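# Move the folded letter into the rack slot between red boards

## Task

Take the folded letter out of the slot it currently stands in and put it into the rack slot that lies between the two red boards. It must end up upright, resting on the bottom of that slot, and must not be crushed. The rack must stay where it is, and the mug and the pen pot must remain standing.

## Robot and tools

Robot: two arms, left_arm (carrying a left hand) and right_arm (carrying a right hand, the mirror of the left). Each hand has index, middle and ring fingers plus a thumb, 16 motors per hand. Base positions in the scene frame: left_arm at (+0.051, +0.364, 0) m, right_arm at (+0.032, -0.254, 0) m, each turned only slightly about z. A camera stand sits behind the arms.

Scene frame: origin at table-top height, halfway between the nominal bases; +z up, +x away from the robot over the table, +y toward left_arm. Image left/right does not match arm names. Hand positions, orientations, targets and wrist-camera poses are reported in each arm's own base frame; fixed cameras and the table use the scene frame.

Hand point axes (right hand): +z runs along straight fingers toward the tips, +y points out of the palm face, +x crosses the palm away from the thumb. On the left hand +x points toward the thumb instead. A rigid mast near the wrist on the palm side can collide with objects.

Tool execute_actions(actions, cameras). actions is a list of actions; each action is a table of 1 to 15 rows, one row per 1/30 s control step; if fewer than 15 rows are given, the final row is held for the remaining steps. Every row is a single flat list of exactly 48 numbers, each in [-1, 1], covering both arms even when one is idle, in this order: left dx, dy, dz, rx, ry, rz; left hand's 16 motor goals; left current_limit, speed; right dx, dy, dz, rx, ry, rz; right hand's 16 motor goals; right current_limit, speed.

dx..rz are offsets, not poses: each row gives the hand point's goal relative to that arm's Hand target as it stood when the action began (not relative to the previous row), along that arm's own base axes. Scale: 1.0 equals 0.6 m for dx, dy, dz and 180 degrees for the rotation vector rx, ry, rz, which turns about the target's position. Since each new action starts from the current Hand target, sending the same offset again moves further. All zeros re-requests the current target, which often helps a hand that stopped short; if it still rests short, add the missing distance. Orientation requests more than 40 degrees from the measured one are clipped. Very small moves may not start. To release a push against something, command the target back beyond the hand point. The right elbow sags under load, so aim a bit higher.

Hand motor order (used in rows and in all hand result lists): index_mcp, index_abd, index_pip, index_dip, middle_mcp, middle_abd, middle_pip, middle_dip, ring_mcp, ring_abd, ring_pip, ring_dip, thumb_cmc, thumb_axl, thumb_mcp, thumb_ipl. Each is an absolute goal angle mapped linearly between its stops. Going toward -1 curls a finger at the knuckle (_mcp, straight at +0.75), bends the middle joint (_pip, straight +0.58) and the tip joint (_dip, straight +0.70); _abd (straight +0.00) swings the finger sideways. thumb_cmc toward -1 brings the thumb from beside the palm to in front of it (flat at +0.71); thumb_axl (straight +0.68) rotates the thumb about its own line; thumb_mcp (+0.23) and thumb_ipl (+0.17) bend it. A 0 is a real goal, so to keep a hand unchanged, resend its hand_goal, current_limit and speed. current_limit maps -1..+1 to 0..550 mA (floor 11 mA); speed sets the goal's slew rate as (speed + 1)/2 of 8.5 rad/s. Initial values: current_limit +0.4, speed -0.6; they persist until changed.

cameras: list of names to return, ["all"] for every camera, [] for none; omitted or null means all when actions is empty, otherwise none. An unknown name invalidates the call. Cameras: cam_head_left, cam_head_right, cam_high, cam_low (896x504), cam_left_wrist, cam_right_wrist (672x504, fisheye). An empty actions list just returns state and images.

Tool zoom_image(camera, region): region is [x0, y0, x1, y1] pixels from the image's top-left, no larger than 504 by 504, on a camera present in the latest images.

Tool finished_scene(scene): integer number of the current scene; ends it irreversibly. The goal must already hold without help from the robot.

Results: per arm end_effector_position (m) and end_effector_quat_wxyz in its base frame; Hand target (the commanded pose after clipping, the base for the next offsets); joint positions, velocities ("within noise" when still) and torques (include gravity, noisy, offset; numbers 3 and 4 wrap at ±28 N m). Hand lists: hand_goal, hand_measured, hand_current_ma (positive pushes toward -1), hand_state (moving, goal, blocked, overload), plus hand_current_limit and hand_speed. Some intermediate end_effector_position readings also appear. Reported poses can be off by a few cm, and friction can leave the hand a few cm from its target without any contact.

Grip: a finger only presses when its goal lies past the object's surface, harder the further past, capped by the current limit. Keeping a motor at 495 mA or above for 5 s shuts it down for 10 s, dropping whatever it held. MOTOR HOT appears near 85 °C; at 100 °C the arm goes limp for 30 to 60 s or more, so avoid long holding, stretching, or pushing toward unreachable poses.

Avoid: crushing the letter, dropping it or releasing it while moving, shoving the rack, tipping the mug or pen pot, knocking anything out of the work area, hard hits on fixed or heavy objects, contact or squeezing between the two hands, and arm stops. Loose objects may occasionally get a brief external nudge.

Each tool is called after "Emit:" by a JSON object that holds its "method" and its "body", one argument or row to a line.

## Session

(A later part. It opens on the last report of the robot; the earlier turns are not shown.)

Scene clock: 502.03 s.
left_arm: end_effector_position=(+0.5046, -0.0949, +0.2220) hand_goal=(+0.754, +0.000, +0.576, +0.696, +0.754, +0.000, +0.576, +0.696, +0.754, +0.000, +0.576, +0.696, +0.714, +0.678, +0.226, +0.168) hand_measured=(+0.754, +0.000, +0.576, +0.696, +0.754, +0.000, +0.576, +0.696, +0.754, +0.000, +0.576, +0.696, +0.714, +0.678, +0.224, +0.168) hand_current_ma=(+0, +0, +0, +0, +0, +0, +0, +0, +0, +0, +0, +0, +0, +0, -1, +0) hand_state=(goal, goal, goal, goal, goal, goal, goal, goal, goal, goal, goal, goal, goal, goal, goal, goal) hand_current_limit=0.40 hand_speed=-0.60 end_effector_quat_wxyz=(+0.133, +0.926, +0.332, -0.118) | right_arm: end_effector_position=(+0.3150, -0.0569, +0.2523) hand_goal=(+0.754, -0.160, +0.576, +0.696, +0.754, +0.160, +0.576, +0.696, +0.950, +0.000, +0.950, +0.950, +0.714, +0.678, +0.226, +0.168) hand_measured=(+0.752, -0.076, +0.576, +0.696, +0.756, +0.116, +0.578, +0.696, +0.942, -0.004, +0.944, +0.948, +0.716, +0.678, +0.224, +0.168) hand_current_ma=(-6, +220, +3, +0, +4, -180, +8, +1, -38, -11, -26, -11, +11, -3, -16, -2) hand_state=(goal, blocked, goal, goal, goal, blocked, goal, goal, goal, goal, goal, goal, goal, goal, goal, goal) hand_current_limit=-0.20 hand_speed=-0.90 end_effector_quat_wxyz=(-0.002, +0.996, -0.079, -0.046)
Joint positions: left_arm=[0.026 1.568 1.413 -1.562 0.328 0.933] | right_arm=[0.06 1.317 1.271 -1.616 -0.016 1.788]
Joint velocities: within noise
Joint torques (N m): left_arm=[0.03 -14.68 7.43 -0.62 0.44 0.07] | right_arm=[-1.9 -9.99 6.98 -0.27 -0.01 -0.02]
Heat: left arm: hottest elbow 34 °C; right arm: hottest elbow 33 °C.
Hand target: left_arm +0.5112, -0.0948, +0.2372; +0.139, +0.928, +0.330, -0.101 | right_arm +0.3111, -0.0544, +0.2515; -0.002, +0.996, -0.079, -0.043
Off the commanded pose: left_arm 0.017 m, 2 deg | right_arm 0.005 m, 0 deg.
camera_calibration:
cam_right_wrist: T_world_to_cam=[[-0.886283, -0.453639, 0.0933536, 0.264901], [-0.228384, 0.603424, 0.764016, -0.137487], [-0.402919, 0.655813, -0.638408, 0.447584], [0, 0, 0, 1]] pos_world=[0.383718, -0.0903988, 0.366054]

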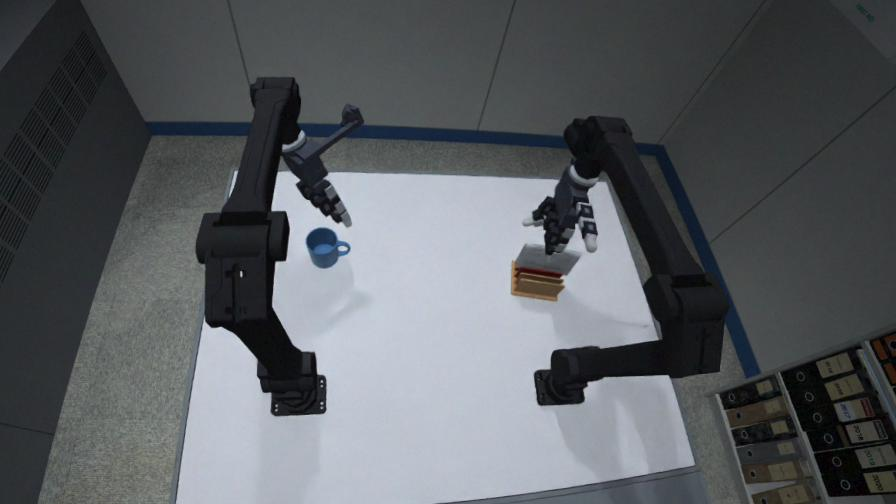

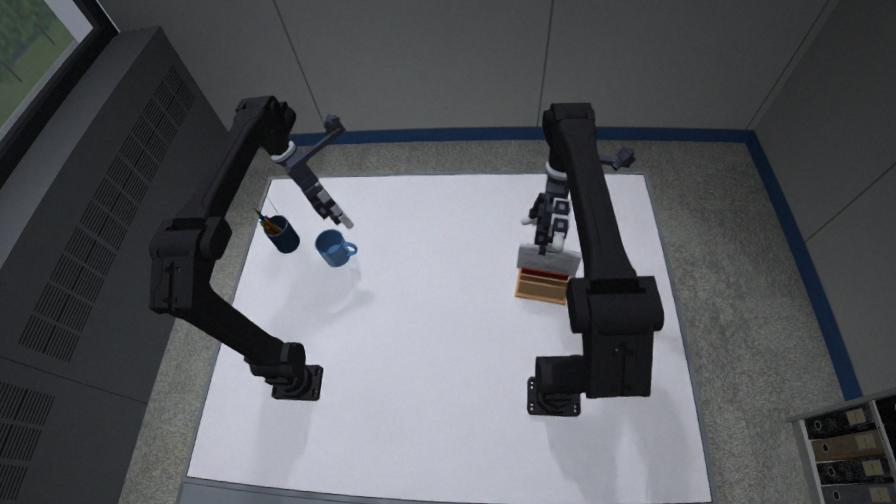

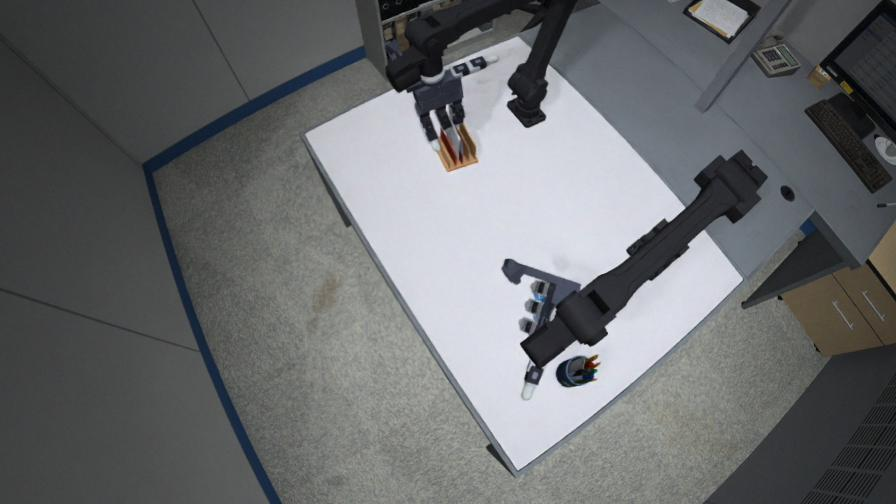

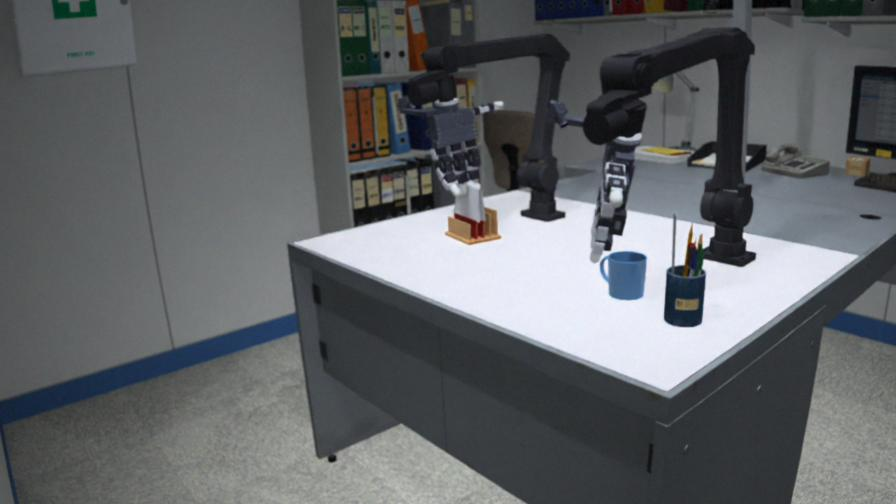

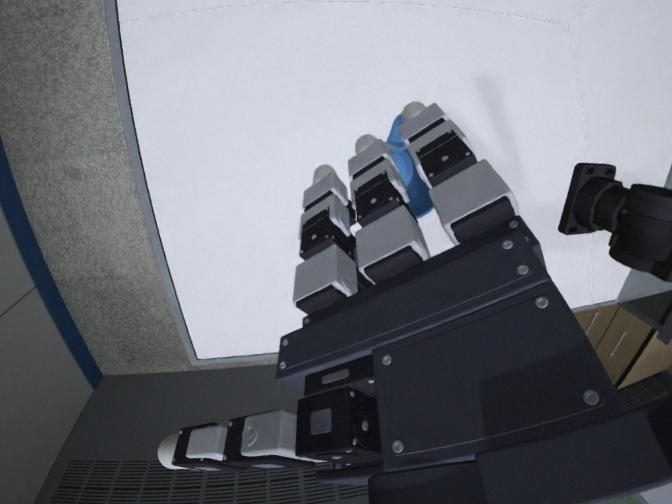

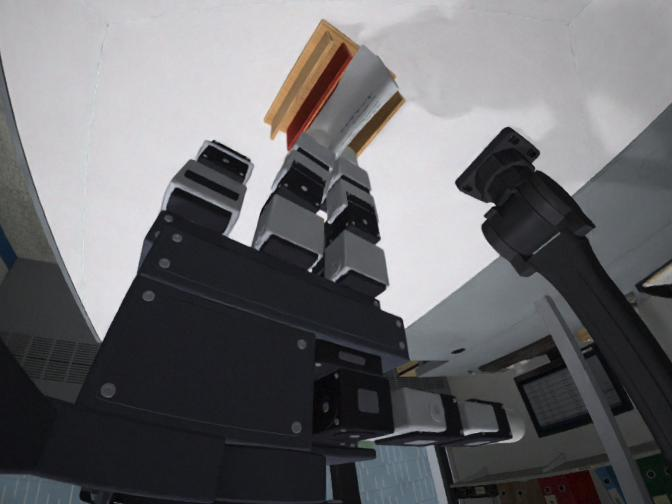

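Emit:
{"method": "execute_actions", "body": {
  "actions": [
    [[0,0,0,0,0,0,0.754,0,0.576,0.696,0.754,0,0.576,0.696,0.754,0,0.576,0.696,0.714,0.678,0.226,0.168,0.4,-0.6,-0.0027,0.0004,-0.007,0,0,0,0.754,-0.16,0.576,0.696,0.754,0.16,0.576,0.696,0.95,0,0.95,0.95,0.714,0.678,0.226,0.168,-0.2,-0.9]]
  ],
  "cameras": ["cam_low","cam_high","cam_right_wrist"]
}}

Emit:
{"method": "zoom_image", "body": {
  "camera": "cam_right_wrist",
  "region": [300, 15, 410, 125]
}}

Emit:
{"method": "zoom_image", "body": {
  "camera": "cam_high",
  "region": [435, 130, 475, 170]
}}

Emit:
{"method": "zoom_image", "body": {
  "camera": "cam_low",
  "region": [440, 180, 500, 240]
}}

Scene clock: 529.00 s.
left_arm: end_effector_position=(+0.5046, -0.0949, +0.2220) hand_goal=(+0.754, +0.000, +0.576, +0.696, +0.754, +0.000, +0.576, +0.696, +0.754, +0.000, +0.576, +0.696, +0.714, +0.678, +0.226, +0.168) hand_measured=(+0.754, +0.000, +0.576, +0.696, +0.754, +0.000, +0.576, +0.696, +0.754, +0.000, +0.576, +0.696, +0.714, +0.678, +0.224, +0.168) hand_current_ma=(+0, +0, +0, +0, +0, +0, +0, +0, +0, +0, +0, +0, +0, +0, -1, +0) hand_state=(goal, goal, goal, goal, goal, goal, goal, goal, goal, goal, goal, goal, goal, goal, goal, goal) hand_current_limit=0.40 hand_speed=-0.60 end_effector_quat_wxyz=(+0.133, +0.926, +0.332, -0.118) | right_arm: end_effector_position=(+0.3135, -0.0570, +0.2481) hand_goal=(+0.754, -0.160, +0.576, +0.696, +0.754, +0.160, +0.576, +0.696, +0.950, +0.000, +0.950, +0.950, +0.714, +0.678, +0.226, +0.168) hand_measured=(+0.752, -0.076, +0.576, +0.696, +0.756, +0.116, +0.578, +0.696, +0.942, -0.004, +0.944, +0.948, +0.716, +0.678, +0.224, +0.168) hand_current_ma=(-6, +220, +3, +0, +4, -180, +8, +1, -38, -11, -26, -11, +11, -3, -16, -2) hand_state=(goal, blocked, goal, goal, goal, blocked, goal, goal, goal, goal, goal, goal, goal, goal, goal, goal) hand_current_limit=-0.20 hand_speed=-0.90 end_effector_quat_wxyz=(-0.002, +0.996, -0.079, -0.046)
Joint positions: left_arm=[0.026 1.568 1.413 -1.562 0.328 0.933] | right_arm=[0.06 1.314 1.256 -1.605 -0.016 1.788]
Joint torques (N m): left_arm=[0.09 -15.03 7.36 -0.62 0.44 0.11] | right_arm=[-1.85 -9.93 6.97 -0.25 -0.01 -0.01]
Heat: left arm: hottest elbow 34 °C; right arm: hottest elbow 33 °C.
Hand target: left_arm +0.5112, -0.0948, +0.2372; +0.139, +0.928, +0.330, -0.101 | right_arm +0.3095, -0.0542, +0.2474; -0.002, +0.996, -0.079, -0.043
Off the commanded pose: left_arm 0.017 m, 2 deg | right_arm 0.005 m, 0 deg.
Step readings (end_effector_position of left_arm | right_arm):
0: (+0.5046, -0.0949, +0.2220) | (+0.3150, -0.0569, +0.2523)
1: (+0.5046, -0.0949, +0.2220) | (+0.3150, -0.0569, +0.2523)
2: (+0.5046, -0.0949, +0.2220) | (+0.3149, -0.0569, +0.2521)
4: (+0.5046, -0.0949, +0.2220) | (+0.3148, -0.0570, +0.2511)
8: (+0.5046, -0.0949, +0.2220) | (+0.3133, -0.0570, +0.2488)
15: (+0.5046, -0.0949, +0.2220) | (+0.3134, -0.0570, +0.2482)
camera_calibration:
cam_right_wrist: T_world_to_cam=[[-0.886283, -0.453639, 0.0933536, 0.263919], [-0.228384, 0.603424, 0.764016, -0.134561], [-0.402919, 0.655813, -0.638408, 0.444364], [0, 0, 0, 1]] pos_world=[0.382218, -0.0904988, 0.361854]
Images, in order (width x height): cam_high 896x504, cam_low 896x504, cam_right_wrist 672x504.

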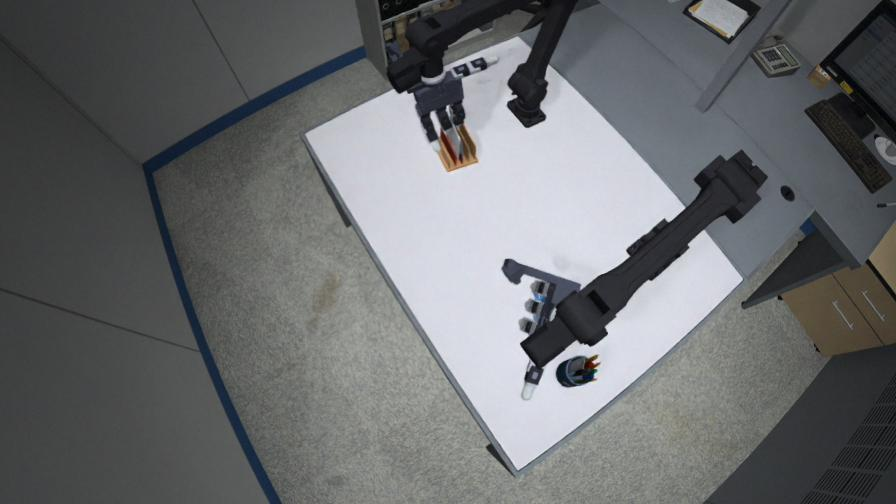

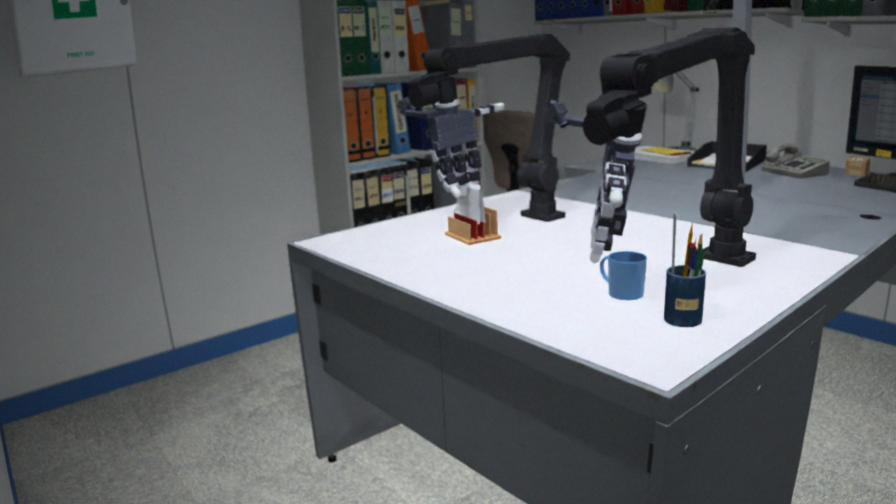

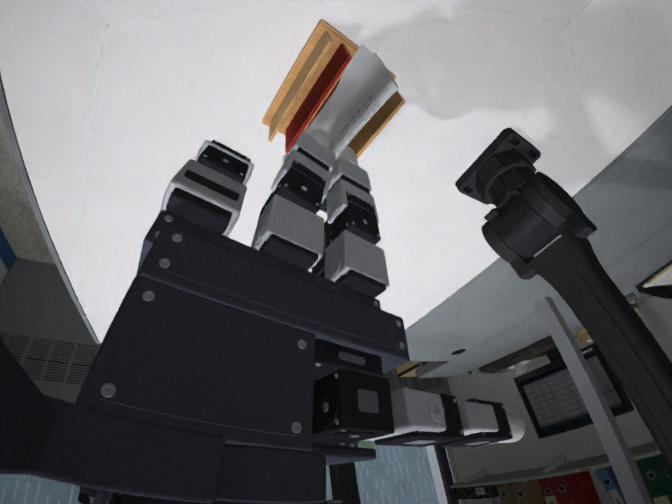

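Scaled by 4.582 from the camera's 672x504 image, which has a finer 960x720 frame.

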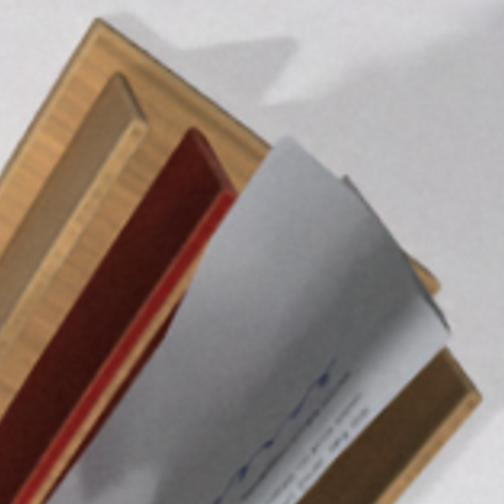

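Scaled by 12.600 from the camera's 896x504 image, which has a finer 1280x720 frame.

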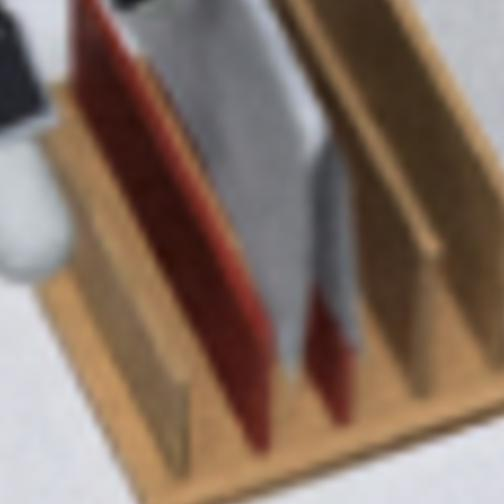

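Scaled by 8.400 from the camera's 896x504 image, which has a finer 1280x720 frame.

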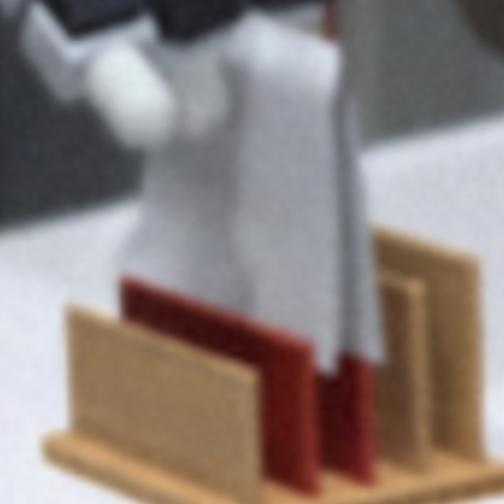

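Emit:
{"method": "execute_actions", "body": {
  "actions": [
    [[0,0,0,0,0,0,0.754,0,0.576,0.696,0.754,0,0.576,0.696,0.754,0,0.576,0.696,0.714,0.678,0.226,0.168,0.4,-0.6,-0.0055,0.0008,0,0,0,-0.0105,0.754,-0.16,0.576,0.696,0.754,0.16,0.576,0.696,0.95,0,0.95,0.95,0.714,0.678,0.226,0.168,-0.2,-0.9]]
  ],
  "cameras": ["cam_low","cam_high","cam_right_wrist"]
}}

Emit:
{"method": "zoom_image", "body": {
  "camera": "cam_right_wrist",
  "region": [300, 15, 410, 125]
}}

Emit:
{"method": "zoom_image", "body": {
  "camera": "cam_high",
  "region": [435, 130, 475, 170]
}}

Emit:
{"method": "zoom_image", "body": {
  "camera": "cam_low",
  "region": [440, 180, 500, 240]
}}

Scene clock: 544.43 s.
left_arm: end_effector_position=(+0.5046, -0.0949, +0.2220) hand_goal=(+0.754, +0.000, +0.576, +0.696, +0.754, +0.000, +0.576, +0.696, +0.754, +0.000, +0.576, +0.696, +0.714, +0.678, +0.226, +0.168) hand_measured=(+0.754, +0.000, +0.576, +0.696, +0.754, +0.000, +0.576, +0.696, +0.754, +0.000, +0.576, +0.696, +0.714, +0.678, +0.224, +0.168) hand_current_ma=(+0, +0, +0, +0, +0, +0, +0, +0, +0, +0, +0, +0, +0, +0, -1, +0) hand_state=(goal, goal, goal, goal, goal, goal, goal, goal, goal, goal, goal, goal, goal, goal, goal, goal) hand_current_limit=0.40 hand_speed=-0.60 end_effector_quat_wxyz=(+0.133, +0.926, +0.332, -0.118) | right_arm: end_effector_position=(+0.3109, -0.0556, +0.2489) hand_goal=(+0.754, -0.160, +0.576, +0.696, +0.754, +0.160, +0.576, +0.696, +0.950, +0.000, +0.950, +0.950, +0.714, +0.678, +0.226, +0.168) hand_measured=(+0.752, -0.076, +0.576, +0.696, +0.756, +0.116, +0.578, +0.696, +0.942, -0.004, +0.944, +0.948, +0.716, +0.678, +0.224, +0.168) hand_current_ma=(-6, +220, +3, +0, +4, -180, +8, +1, -38, -11, -26, -11, +11, -3, -16, -2) hand_state=(goal, blocked, goal, goal, goal, blocked, goal, goal, goal, goal, goal, goal, goal, goal, goal, goal) hand_current_limit=-0.20 hand_speed=-0.90 end_effector_quat_wxyz=(-0.002, +0.995, -0.093, -0.046)
Joint positions: left_arm=[0.026 1.568 1.413 -1.562 0.328 0.933] | right_arm=[0.06 1.311 1.256 -1.605 -0.018 1.817]
Joint torques (N m): left_arm=[-0.32 -14.74 7.43 -0.46 0.43 0.06] | right_arm=[-2.08 -9.88 6.82 -0.25 -0.02 0.05]
Heat: left arm: hottest elbow 34 °C; right arm: hottest elbow 33 °C.
Hand target: left_arm +0.5112, -0.0948, +0.2372; +0.139, +0.928, +0.330, -0.101 | right_arm +0.3062, -0.0538, +0.2474; -0.003, +0.995, -0.095, -0.043
Off the commanded pose: left_arm 0.017 m, 2 deg | right_arm 0.005 m, 0 deg.
Step readings (end_effector_position of left_arm | right_arm):
0: (+0.5046, -0.0949, +0.2220) | (+0.3135, -0.0570, +0.2481)
1: (+0.5046, -0.0949, +0.2220) | (+0.3134, -0.0570, +0.2481)
2: (+0.5046, -0.0949, +0.2220) | (+0.3133, -0.0568, +0.2481)
4: (+0.5046, -0.0949, +0.2220) | (+0.3127, -0.0565, +0.2482)
8: (+0.5046, -0.0949, +0.2220) | (+0.3117, -0.0560, +0.2486)
15: (+0.5046, -0.0949, +0.2220) | (+0.3110, -0.0557, +0.2488)
camera_calibration:
cam_right_wrist: T_world_to_cam=[[-0.899268, -0.427634, 0.0919058, 0.267997], [-0.212097, 0.610089, 0.763418, -0.141196], [-0.382534, 0.667024, -0.639333, 0.437315], [0, 0, 0, 1]] pos_world=[0.378342, -0.0909532, 0.362751]
Images, in order (width x height): cam_high 896x504, cam_low 896x504, cam_right_wrist 672x504.

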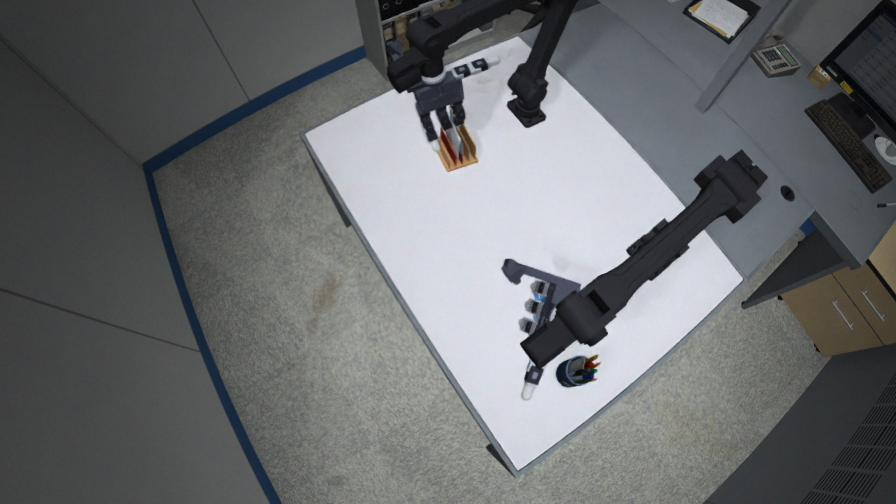

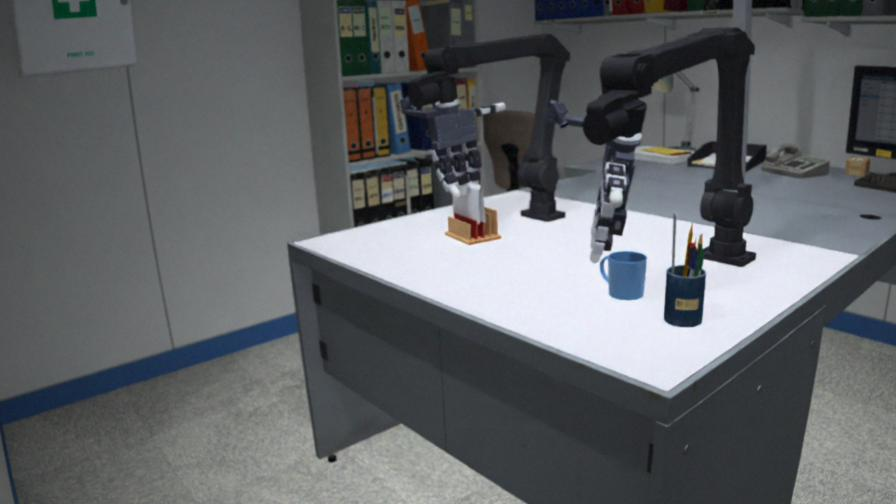

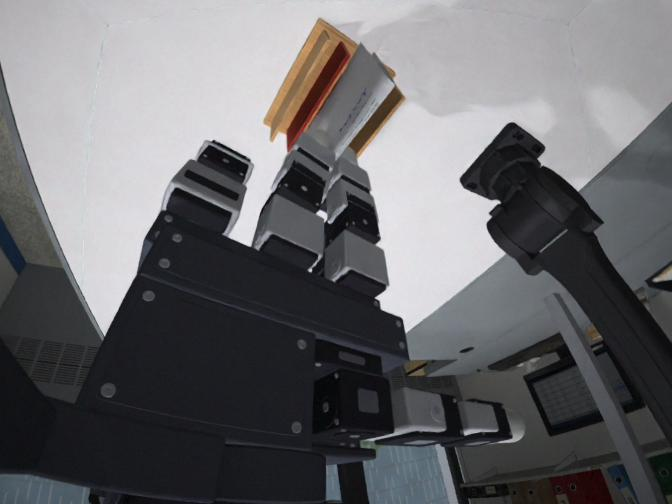

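Scaled by 4.582 from the camera's 672x504 image, which has a finer 960x720 frame.

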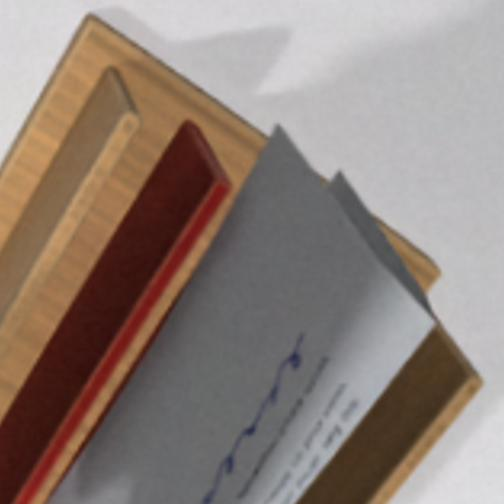

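Scaled by 12.600 from the camera's 896x504 image, which has a finer 1280x720 frame.

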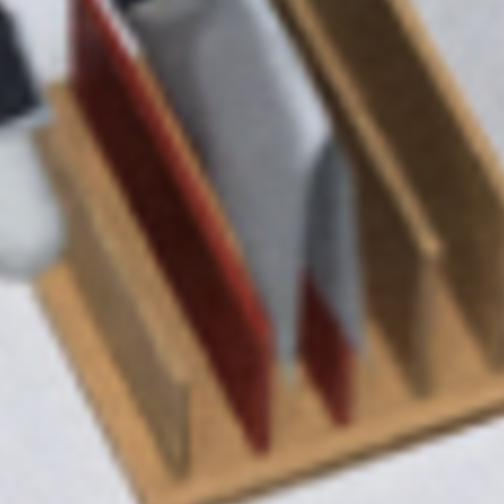

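Scaled by 8.400 from the camera's 896x504 image, which has a finer 1280x720 frame.

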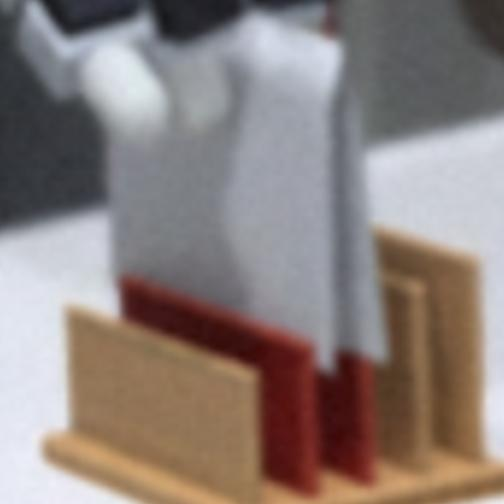

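Emit:
{"method": "execute_actions", "body": {
  "actions": [
    [[0,0,0,0,0,0,0.754,0,0.576,0.696,0.754,0,0.576,0.696,0.754,0,0.576,0.696,0.714,0.678,0.226,0.168,0.4,-0.6,0,0,-0.02,0,0,0,0.754,-0.16,0.576,0.696,0.754,0.16,0.576,0.696,0.95,0,0.95,0.95,0.714,0.678,0.226,0.168,-0.2,-0.9]]
  ],
  "cameras": ["cam_low","cam_high","cam_right_wrist"]
}}

Emit:
{"method": "zoom_image", "body": {
  "camera": "cam_right_wrist",
  "region": [300, 15, 410, 125]
}}

Emit:
{"method": "zoom_image", "body": {
  "camera": "cam_high",
  "region": [435, 130, 475, 170]
}}

Emit:
{"method": "zoom_image", "body": {
  "camera": "cam_low",
  "region": [440, 180, 500, 240]
}}

Scene clock: 549.33 s.
left_arm: end_effector_position=(+0.5046, -0.0949, +0.2220) hand_goal=(+0.754, +0.000, +0.576, +0.696, +0.754, +0.000, +0.576, +0.696, +0.754, +0.000, +0.576, +0.696, +0.714, +0.678, +0.226, +0.168) hand_measured=(+0.754, +0.000, +0.576, +0.696, +0.754, +0.000, +0.576, +0.696, +0.754, +0.000, +0.576, +0.696, +0.714, +0.678, +0.224, +0.168) hand_current_ma=(+0, +0, +0, +0, +0, +0, +0, +0, +0, +0, +0, +0, +0, +0, -1, +0) hand_state=(goal, goal, goal, goal, goal, goal, goal, goal, goal, goal, goal, goal, goal, goal, goal, goal) hand_current_limit=0.40 hand_speed=-0.60 end_effector_quat_wxyz=(+0.133, +0.926, +0.332, -0.118) | right_arm: end_effector_position=(+0.3096, -0.0556, +0.2372) hand_goal=(+0.754, -0.160, +0.576, +0.696, +0.754, +0.160, +0.576, +0.696, +0.950, +0.000, +0.950, +0.950, +0.714, +0.678, +0.226, +0.168) hand_measured=(+0.752, -0.076, +0.576, +0.696, +0.756, +0.116, +0.578, +0.696, +0.942, -0.004, +0.944, +0.948, +0.716, +0.678, +0.224, +0.168) hand_current_ma=(-6, +220, +3, +0, +4, -180, +8, +1, -38, -11, -26, -11, +11, -3, -16, -2) hand_state=(goal, blocked, goal, goal, goal, blocked, goal, goal, goal, goal, goal, goal, goal, goal, goal, goal) hand_current_limit=-0.20 hand_speed=-0.90 end_effector_quat_wxyz=(-0.002, +0.995, -0.093, -0.045)
Joint positions: left_arm=[0.026 1.568 1.413 -1.562 0.328 0.933] | right_arm=[0.06 1.309 1.224 -1.573 -0.018 1.818]
Joint torques (N m): left_arm=[-0.38 -14.56 7.45 -0.51 0.43 0.09] | right_arm=[-2.02 -9.41 7.01 -0.27 -0.01 -0.01]
Heat: left arm: hottest elbow 34 °C; right arm: hottest elbow 33 °C.
Hand target: left_arm +0.5112, -0.0948, +0.2372; +0.139, +0.928, +0.330, -0.101 | right_arm +0.3062, -0.0538, +0.2353; -0.003, +0.995, -0.095, -0.043
Off the commanded pose: left_arm 0.017 m, 2 deg | right_arm 0.004 m, 0 deg.
Step readings (end_effector_position of left_arm | right_arm):
0: (+0.5046, -0.0949, +0.2220) | (+0.3108, -0.0556, +0.2489)
1: (+0.5046, -0.0949, +0.2220) | (+0.3108, -0.0556, +0.2487)
2: (+0.5046, -0.0949, +0.2220) | (+0.3110, -0.0555, +0.2479)
4: (+0.5046, -0.0949, +0.2220) | (+0.3108, -0.0556, +0.2447)
8: (+0.5046, -0.0949, +0.2220) | (+0.3090, -0.0557, +0.2385)
15: (+0.5046, -0.0949, +0.2220) | (+0.3095, -0.0556, +0.2372)
camera_calibration:
cam_right_wrist: T_world_to_cam=[[-0.899767, -0.426956, 0.0901564, 0.268537], [-0.213055, 0.610131, 0.763117, -0.132125], [-0.380825, 0.667419, -0.639941, 0.428995], [0, 0, 0, 1]] pos_world=[0.376843, -0.091052, 0.351148]
Images, in order (width x height): cam_high 896x504, cam_low 896x504, cam_right_wrist 672x504.

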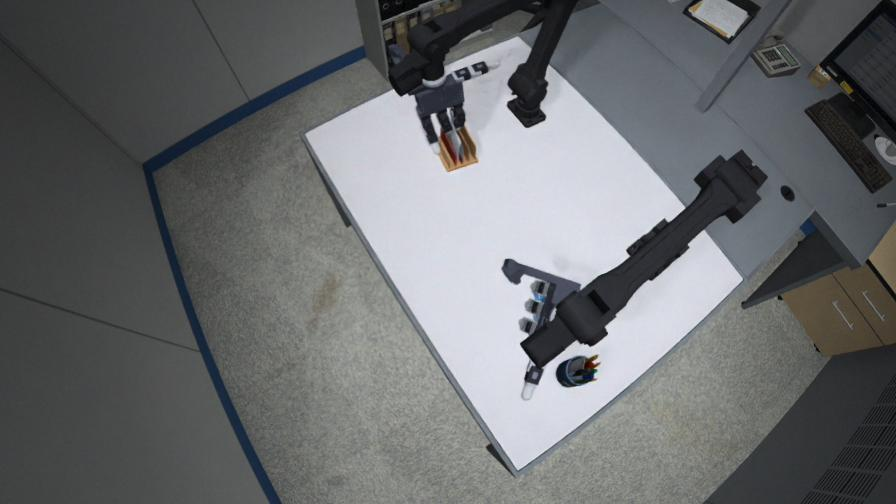

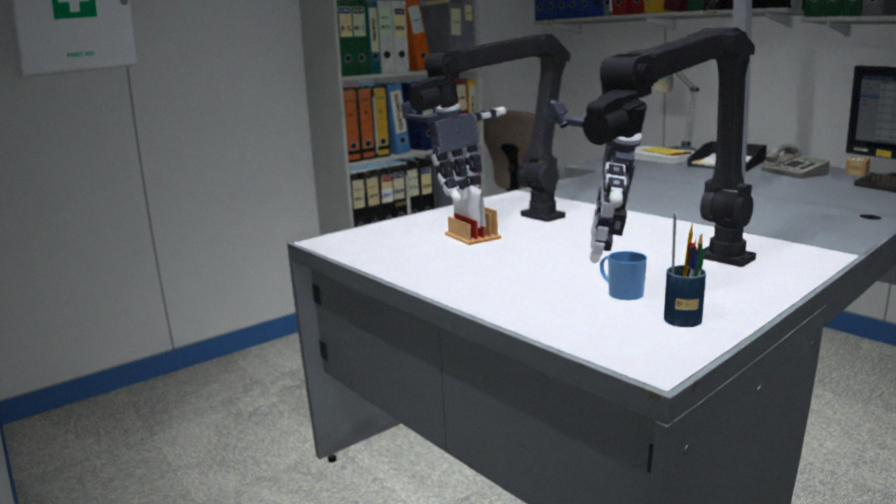

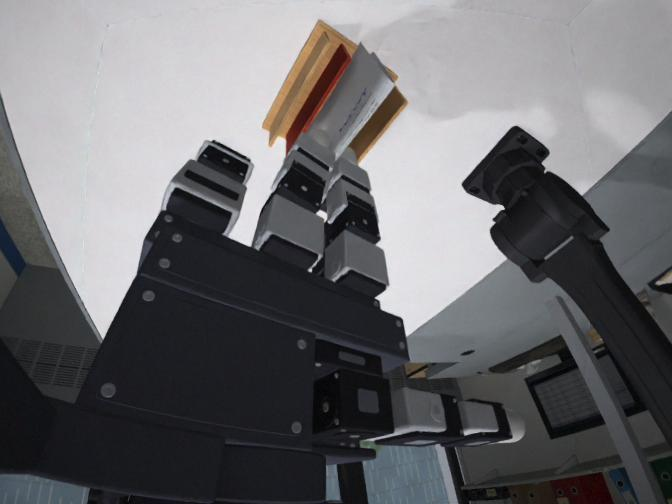

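Scaled by 4.582 from the camera's 672x504 image, which has a finer 960x720 frame.

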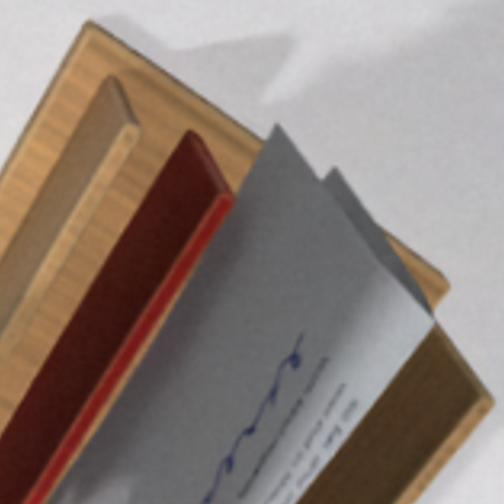

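Scaled by 12.600 from the camera's 896x504 image, which has a finer 1280x720 frame.

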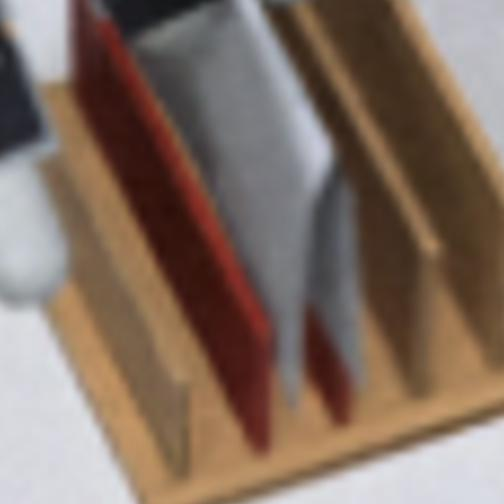

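Scaled by 8.400 from the camera's 896x504 image, which has a finer 1280x720 frame.

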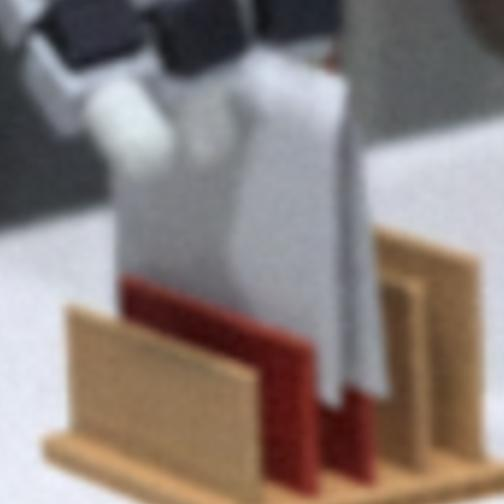

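Emit:
{"method": "execute_actions", "body": {
  "actions": [
    [[0,0,0,0,0,0,0.754,0,0.576,0.696,0.754,0,0.576,0.696,0.754,0,0.576,0.696,0.714,0.678,0.226,0.168,0.4,-0.6,0.001,0,-0.03,0,0,0,0.754,-0.16,0.576,0.696,0.754,0.16,0.576,0.696,0.95,0,0.95,0.95,0.714,0.678,0.226,0.168,-0.2,-0.9]]
  ],
  "cameras": ["cam_low","cam_high","cam_right_wrist"]
}}

Emit:
{"method": "zoom_image", "body": {
  "camera": "cam_right_wrist",
  "region": [300, 15, 410, 125]
}}

Emit:
{"method": "zoom_image", "body": {
  "camera": "cam_high",
  "region": [435, 130, 475, 170]
}}

Emit:
{"method": "zoom_image", "body": {
  "camera": "cam_low",
  "region": [440, 180, 500, 240]
}}

Scene clock: 554.23 s.
left_arm: end_effector_position=(+0.5046, -0.0949, +0.2220) hand_goal=(+0.754, +0.000, +0.576, +0.696, +0.754, +0.000, +0.576, +0.696, +0.754, +0.000, +0.576, +0.696, +0.714, +0.678, +0.226, +0.168) hand_measured=(+0.754, +0.000, +0.576, +0.696, +0.754, +0.000, +0.576, +0.696, +0.754, +0.000, +0.576, +0.696, +0.714, +0.678, +0.224, +0.168) hand_current_ma=(+0, +0, +0, +0, +0, +0, +0, +0, +0, +0, +0, +0, +0, +0, -1, +0) hand_state=(goal, goal, goal, goal, goal, goal, goal, goal, goal, goal, goal, goal, goal, goal, goal, goal) hand_current_limit=0.40 hand_speed=-0.60 end_effector_quat_wxyz=(+0.133, +0.926, +0.332, -0.118) | right_arm: end_effector_position=(+0.3094, -0.0556, +0.2212) hand_goal=(+0.754, -0.160, +0.576, +0.696, +0.754, +0.160, +0.576, +0.696, +0.950, +0.000, +0.950, +0.950, +0.714, +0.678, +0.226, +0.168) hand_measured=(+0.752, -0.076, +0.576, +0.696, +0.756, +0.116, +0.578, +0.696, +0.942, -0.004, +0.944, +0.948, +0.716, +0.678, +0.224, +0.168) hand_current_ma=(-6, +220, +3, +0, +4, -180, +8, +1, -38, -11, -26, -11, +11, -3, -16, -2) hand_state=(goal, blocked, goal, goal, goal, blocked, goal, goal, goal, goal, goal, goal, goal, goal, goal, goal) hand_current_limit=-0.20 hand_speed=-0.90 end_effector_quat_wxyz=(-0.003, +0.995, -0.093, -0.041)
Joint positions: left_arm=[0.026 1.568 1.413 -1.562 0.328 0.933] | right_arm=[0.06 1.308 1.182 -1.525 -0.019 1.818]
Joint torques (N m): left_arm=[-0.03 -14.45 7.54 -0.54 0.42 0.09] | right_arm=[-2.08 -8.76 7.02 -0.23 -0.01 -0.01]
Heat: left arm: hottest elbow 34 °C; right arm: hottest elbow 32 °C.
Hand target: left_arm +0.5112, -0.0948, +0.2372; +0.139, +0.928, +0.330, -0.101 | right_arm +0.3068, -0.0537, +0.2173; -0.003, +0.995, -0.095, -0.043
Off the commanded pose: left_arm 0.017 m, 2 deg | right_arm 0.005 m, 0 deg.
Step readings (end_effector_position of left_arm | right_arm):
0: (+0.5046, -0.0949, +0.2220) | (+0.3096, -0.0556, +0.2372)
1: (+0.5046, -0.0949, +0.2220) | (+0.3097, -0.0556, +0.2370)
2: (+0.5046, -0.0949, +0.2220) | (+0.3100, -0.0556, +0.2361)
4: (+0.5046, -0.0949, +0.2220) | (+0.3108, -0.0555, +0.2318)
8: (+0.5046, -0.0949, +0.2220) | (+0.3085, -0.0556, +0.2232)
15: (+0.5046, -0.0949, +0.2220) | (+0.3092, -0.0556, +0.2212)
camera_calibration:
cam_right_wrist: T_world_to_cam=[[-0.900437, -0.426937, 0.0832884, 0.271554], [-0.218529, 0.609551, 0.762032, -0.118072], [-0.376108, 0.667961, -0.642161, 0.417778], [0, 0, 0, 1]] pos_world=[0.375845, -0.0911516, 0.335638]
Images, in order (width x height): cam_high 896x504, cam_low 896x504, cam_right_wrist 672x504.

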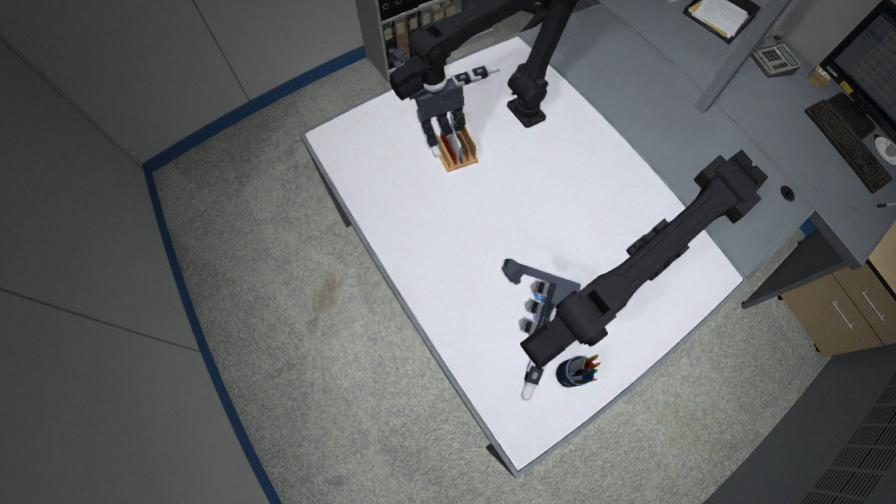

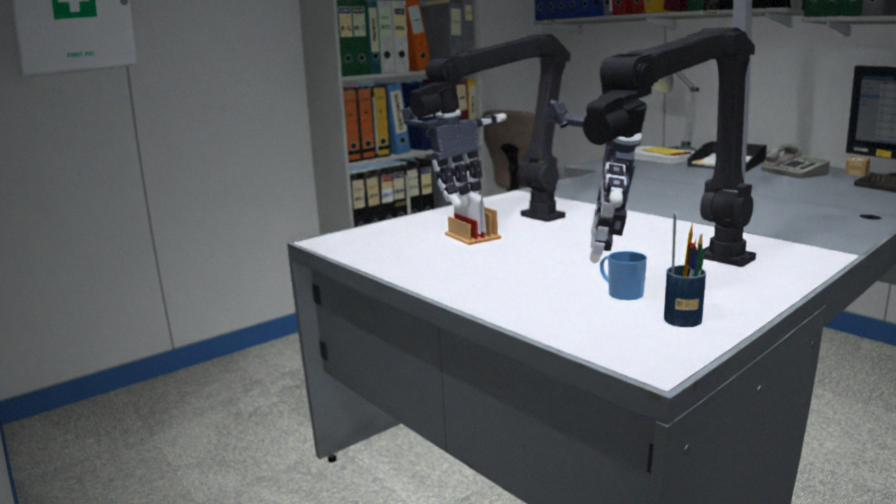

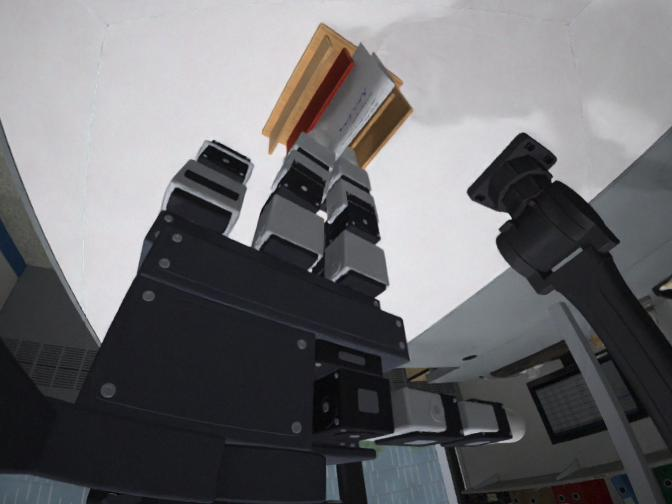

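Scaled by 4.582 from the camera's 672x504 image, which has a finer 960x720 frame.

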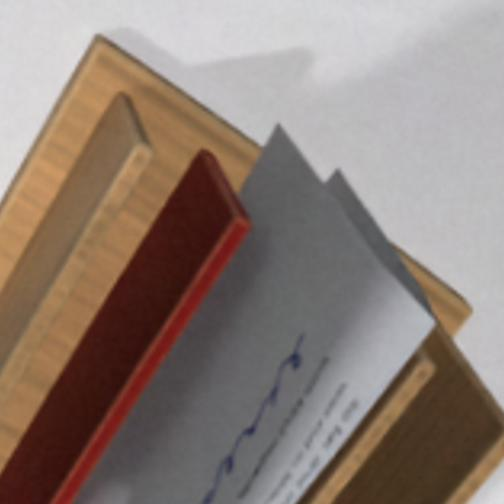

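Scaled by 12.600 from the camera's 896x504 image, which has a finer 1280x720 frame.

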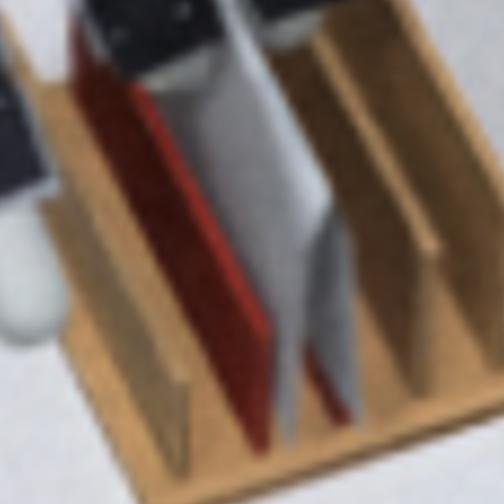

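Scaled by 8.400 from the camera's 896x504 image, which has a finer 1280x720 frame.

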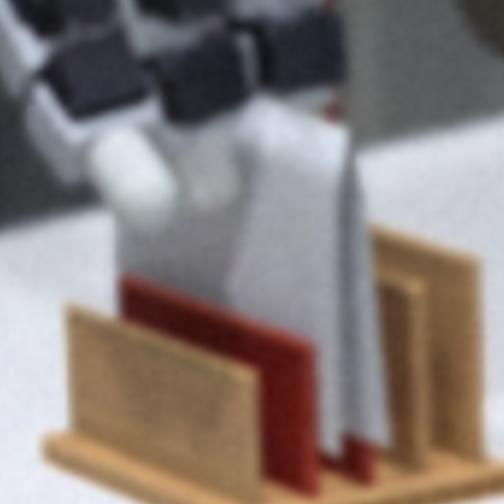

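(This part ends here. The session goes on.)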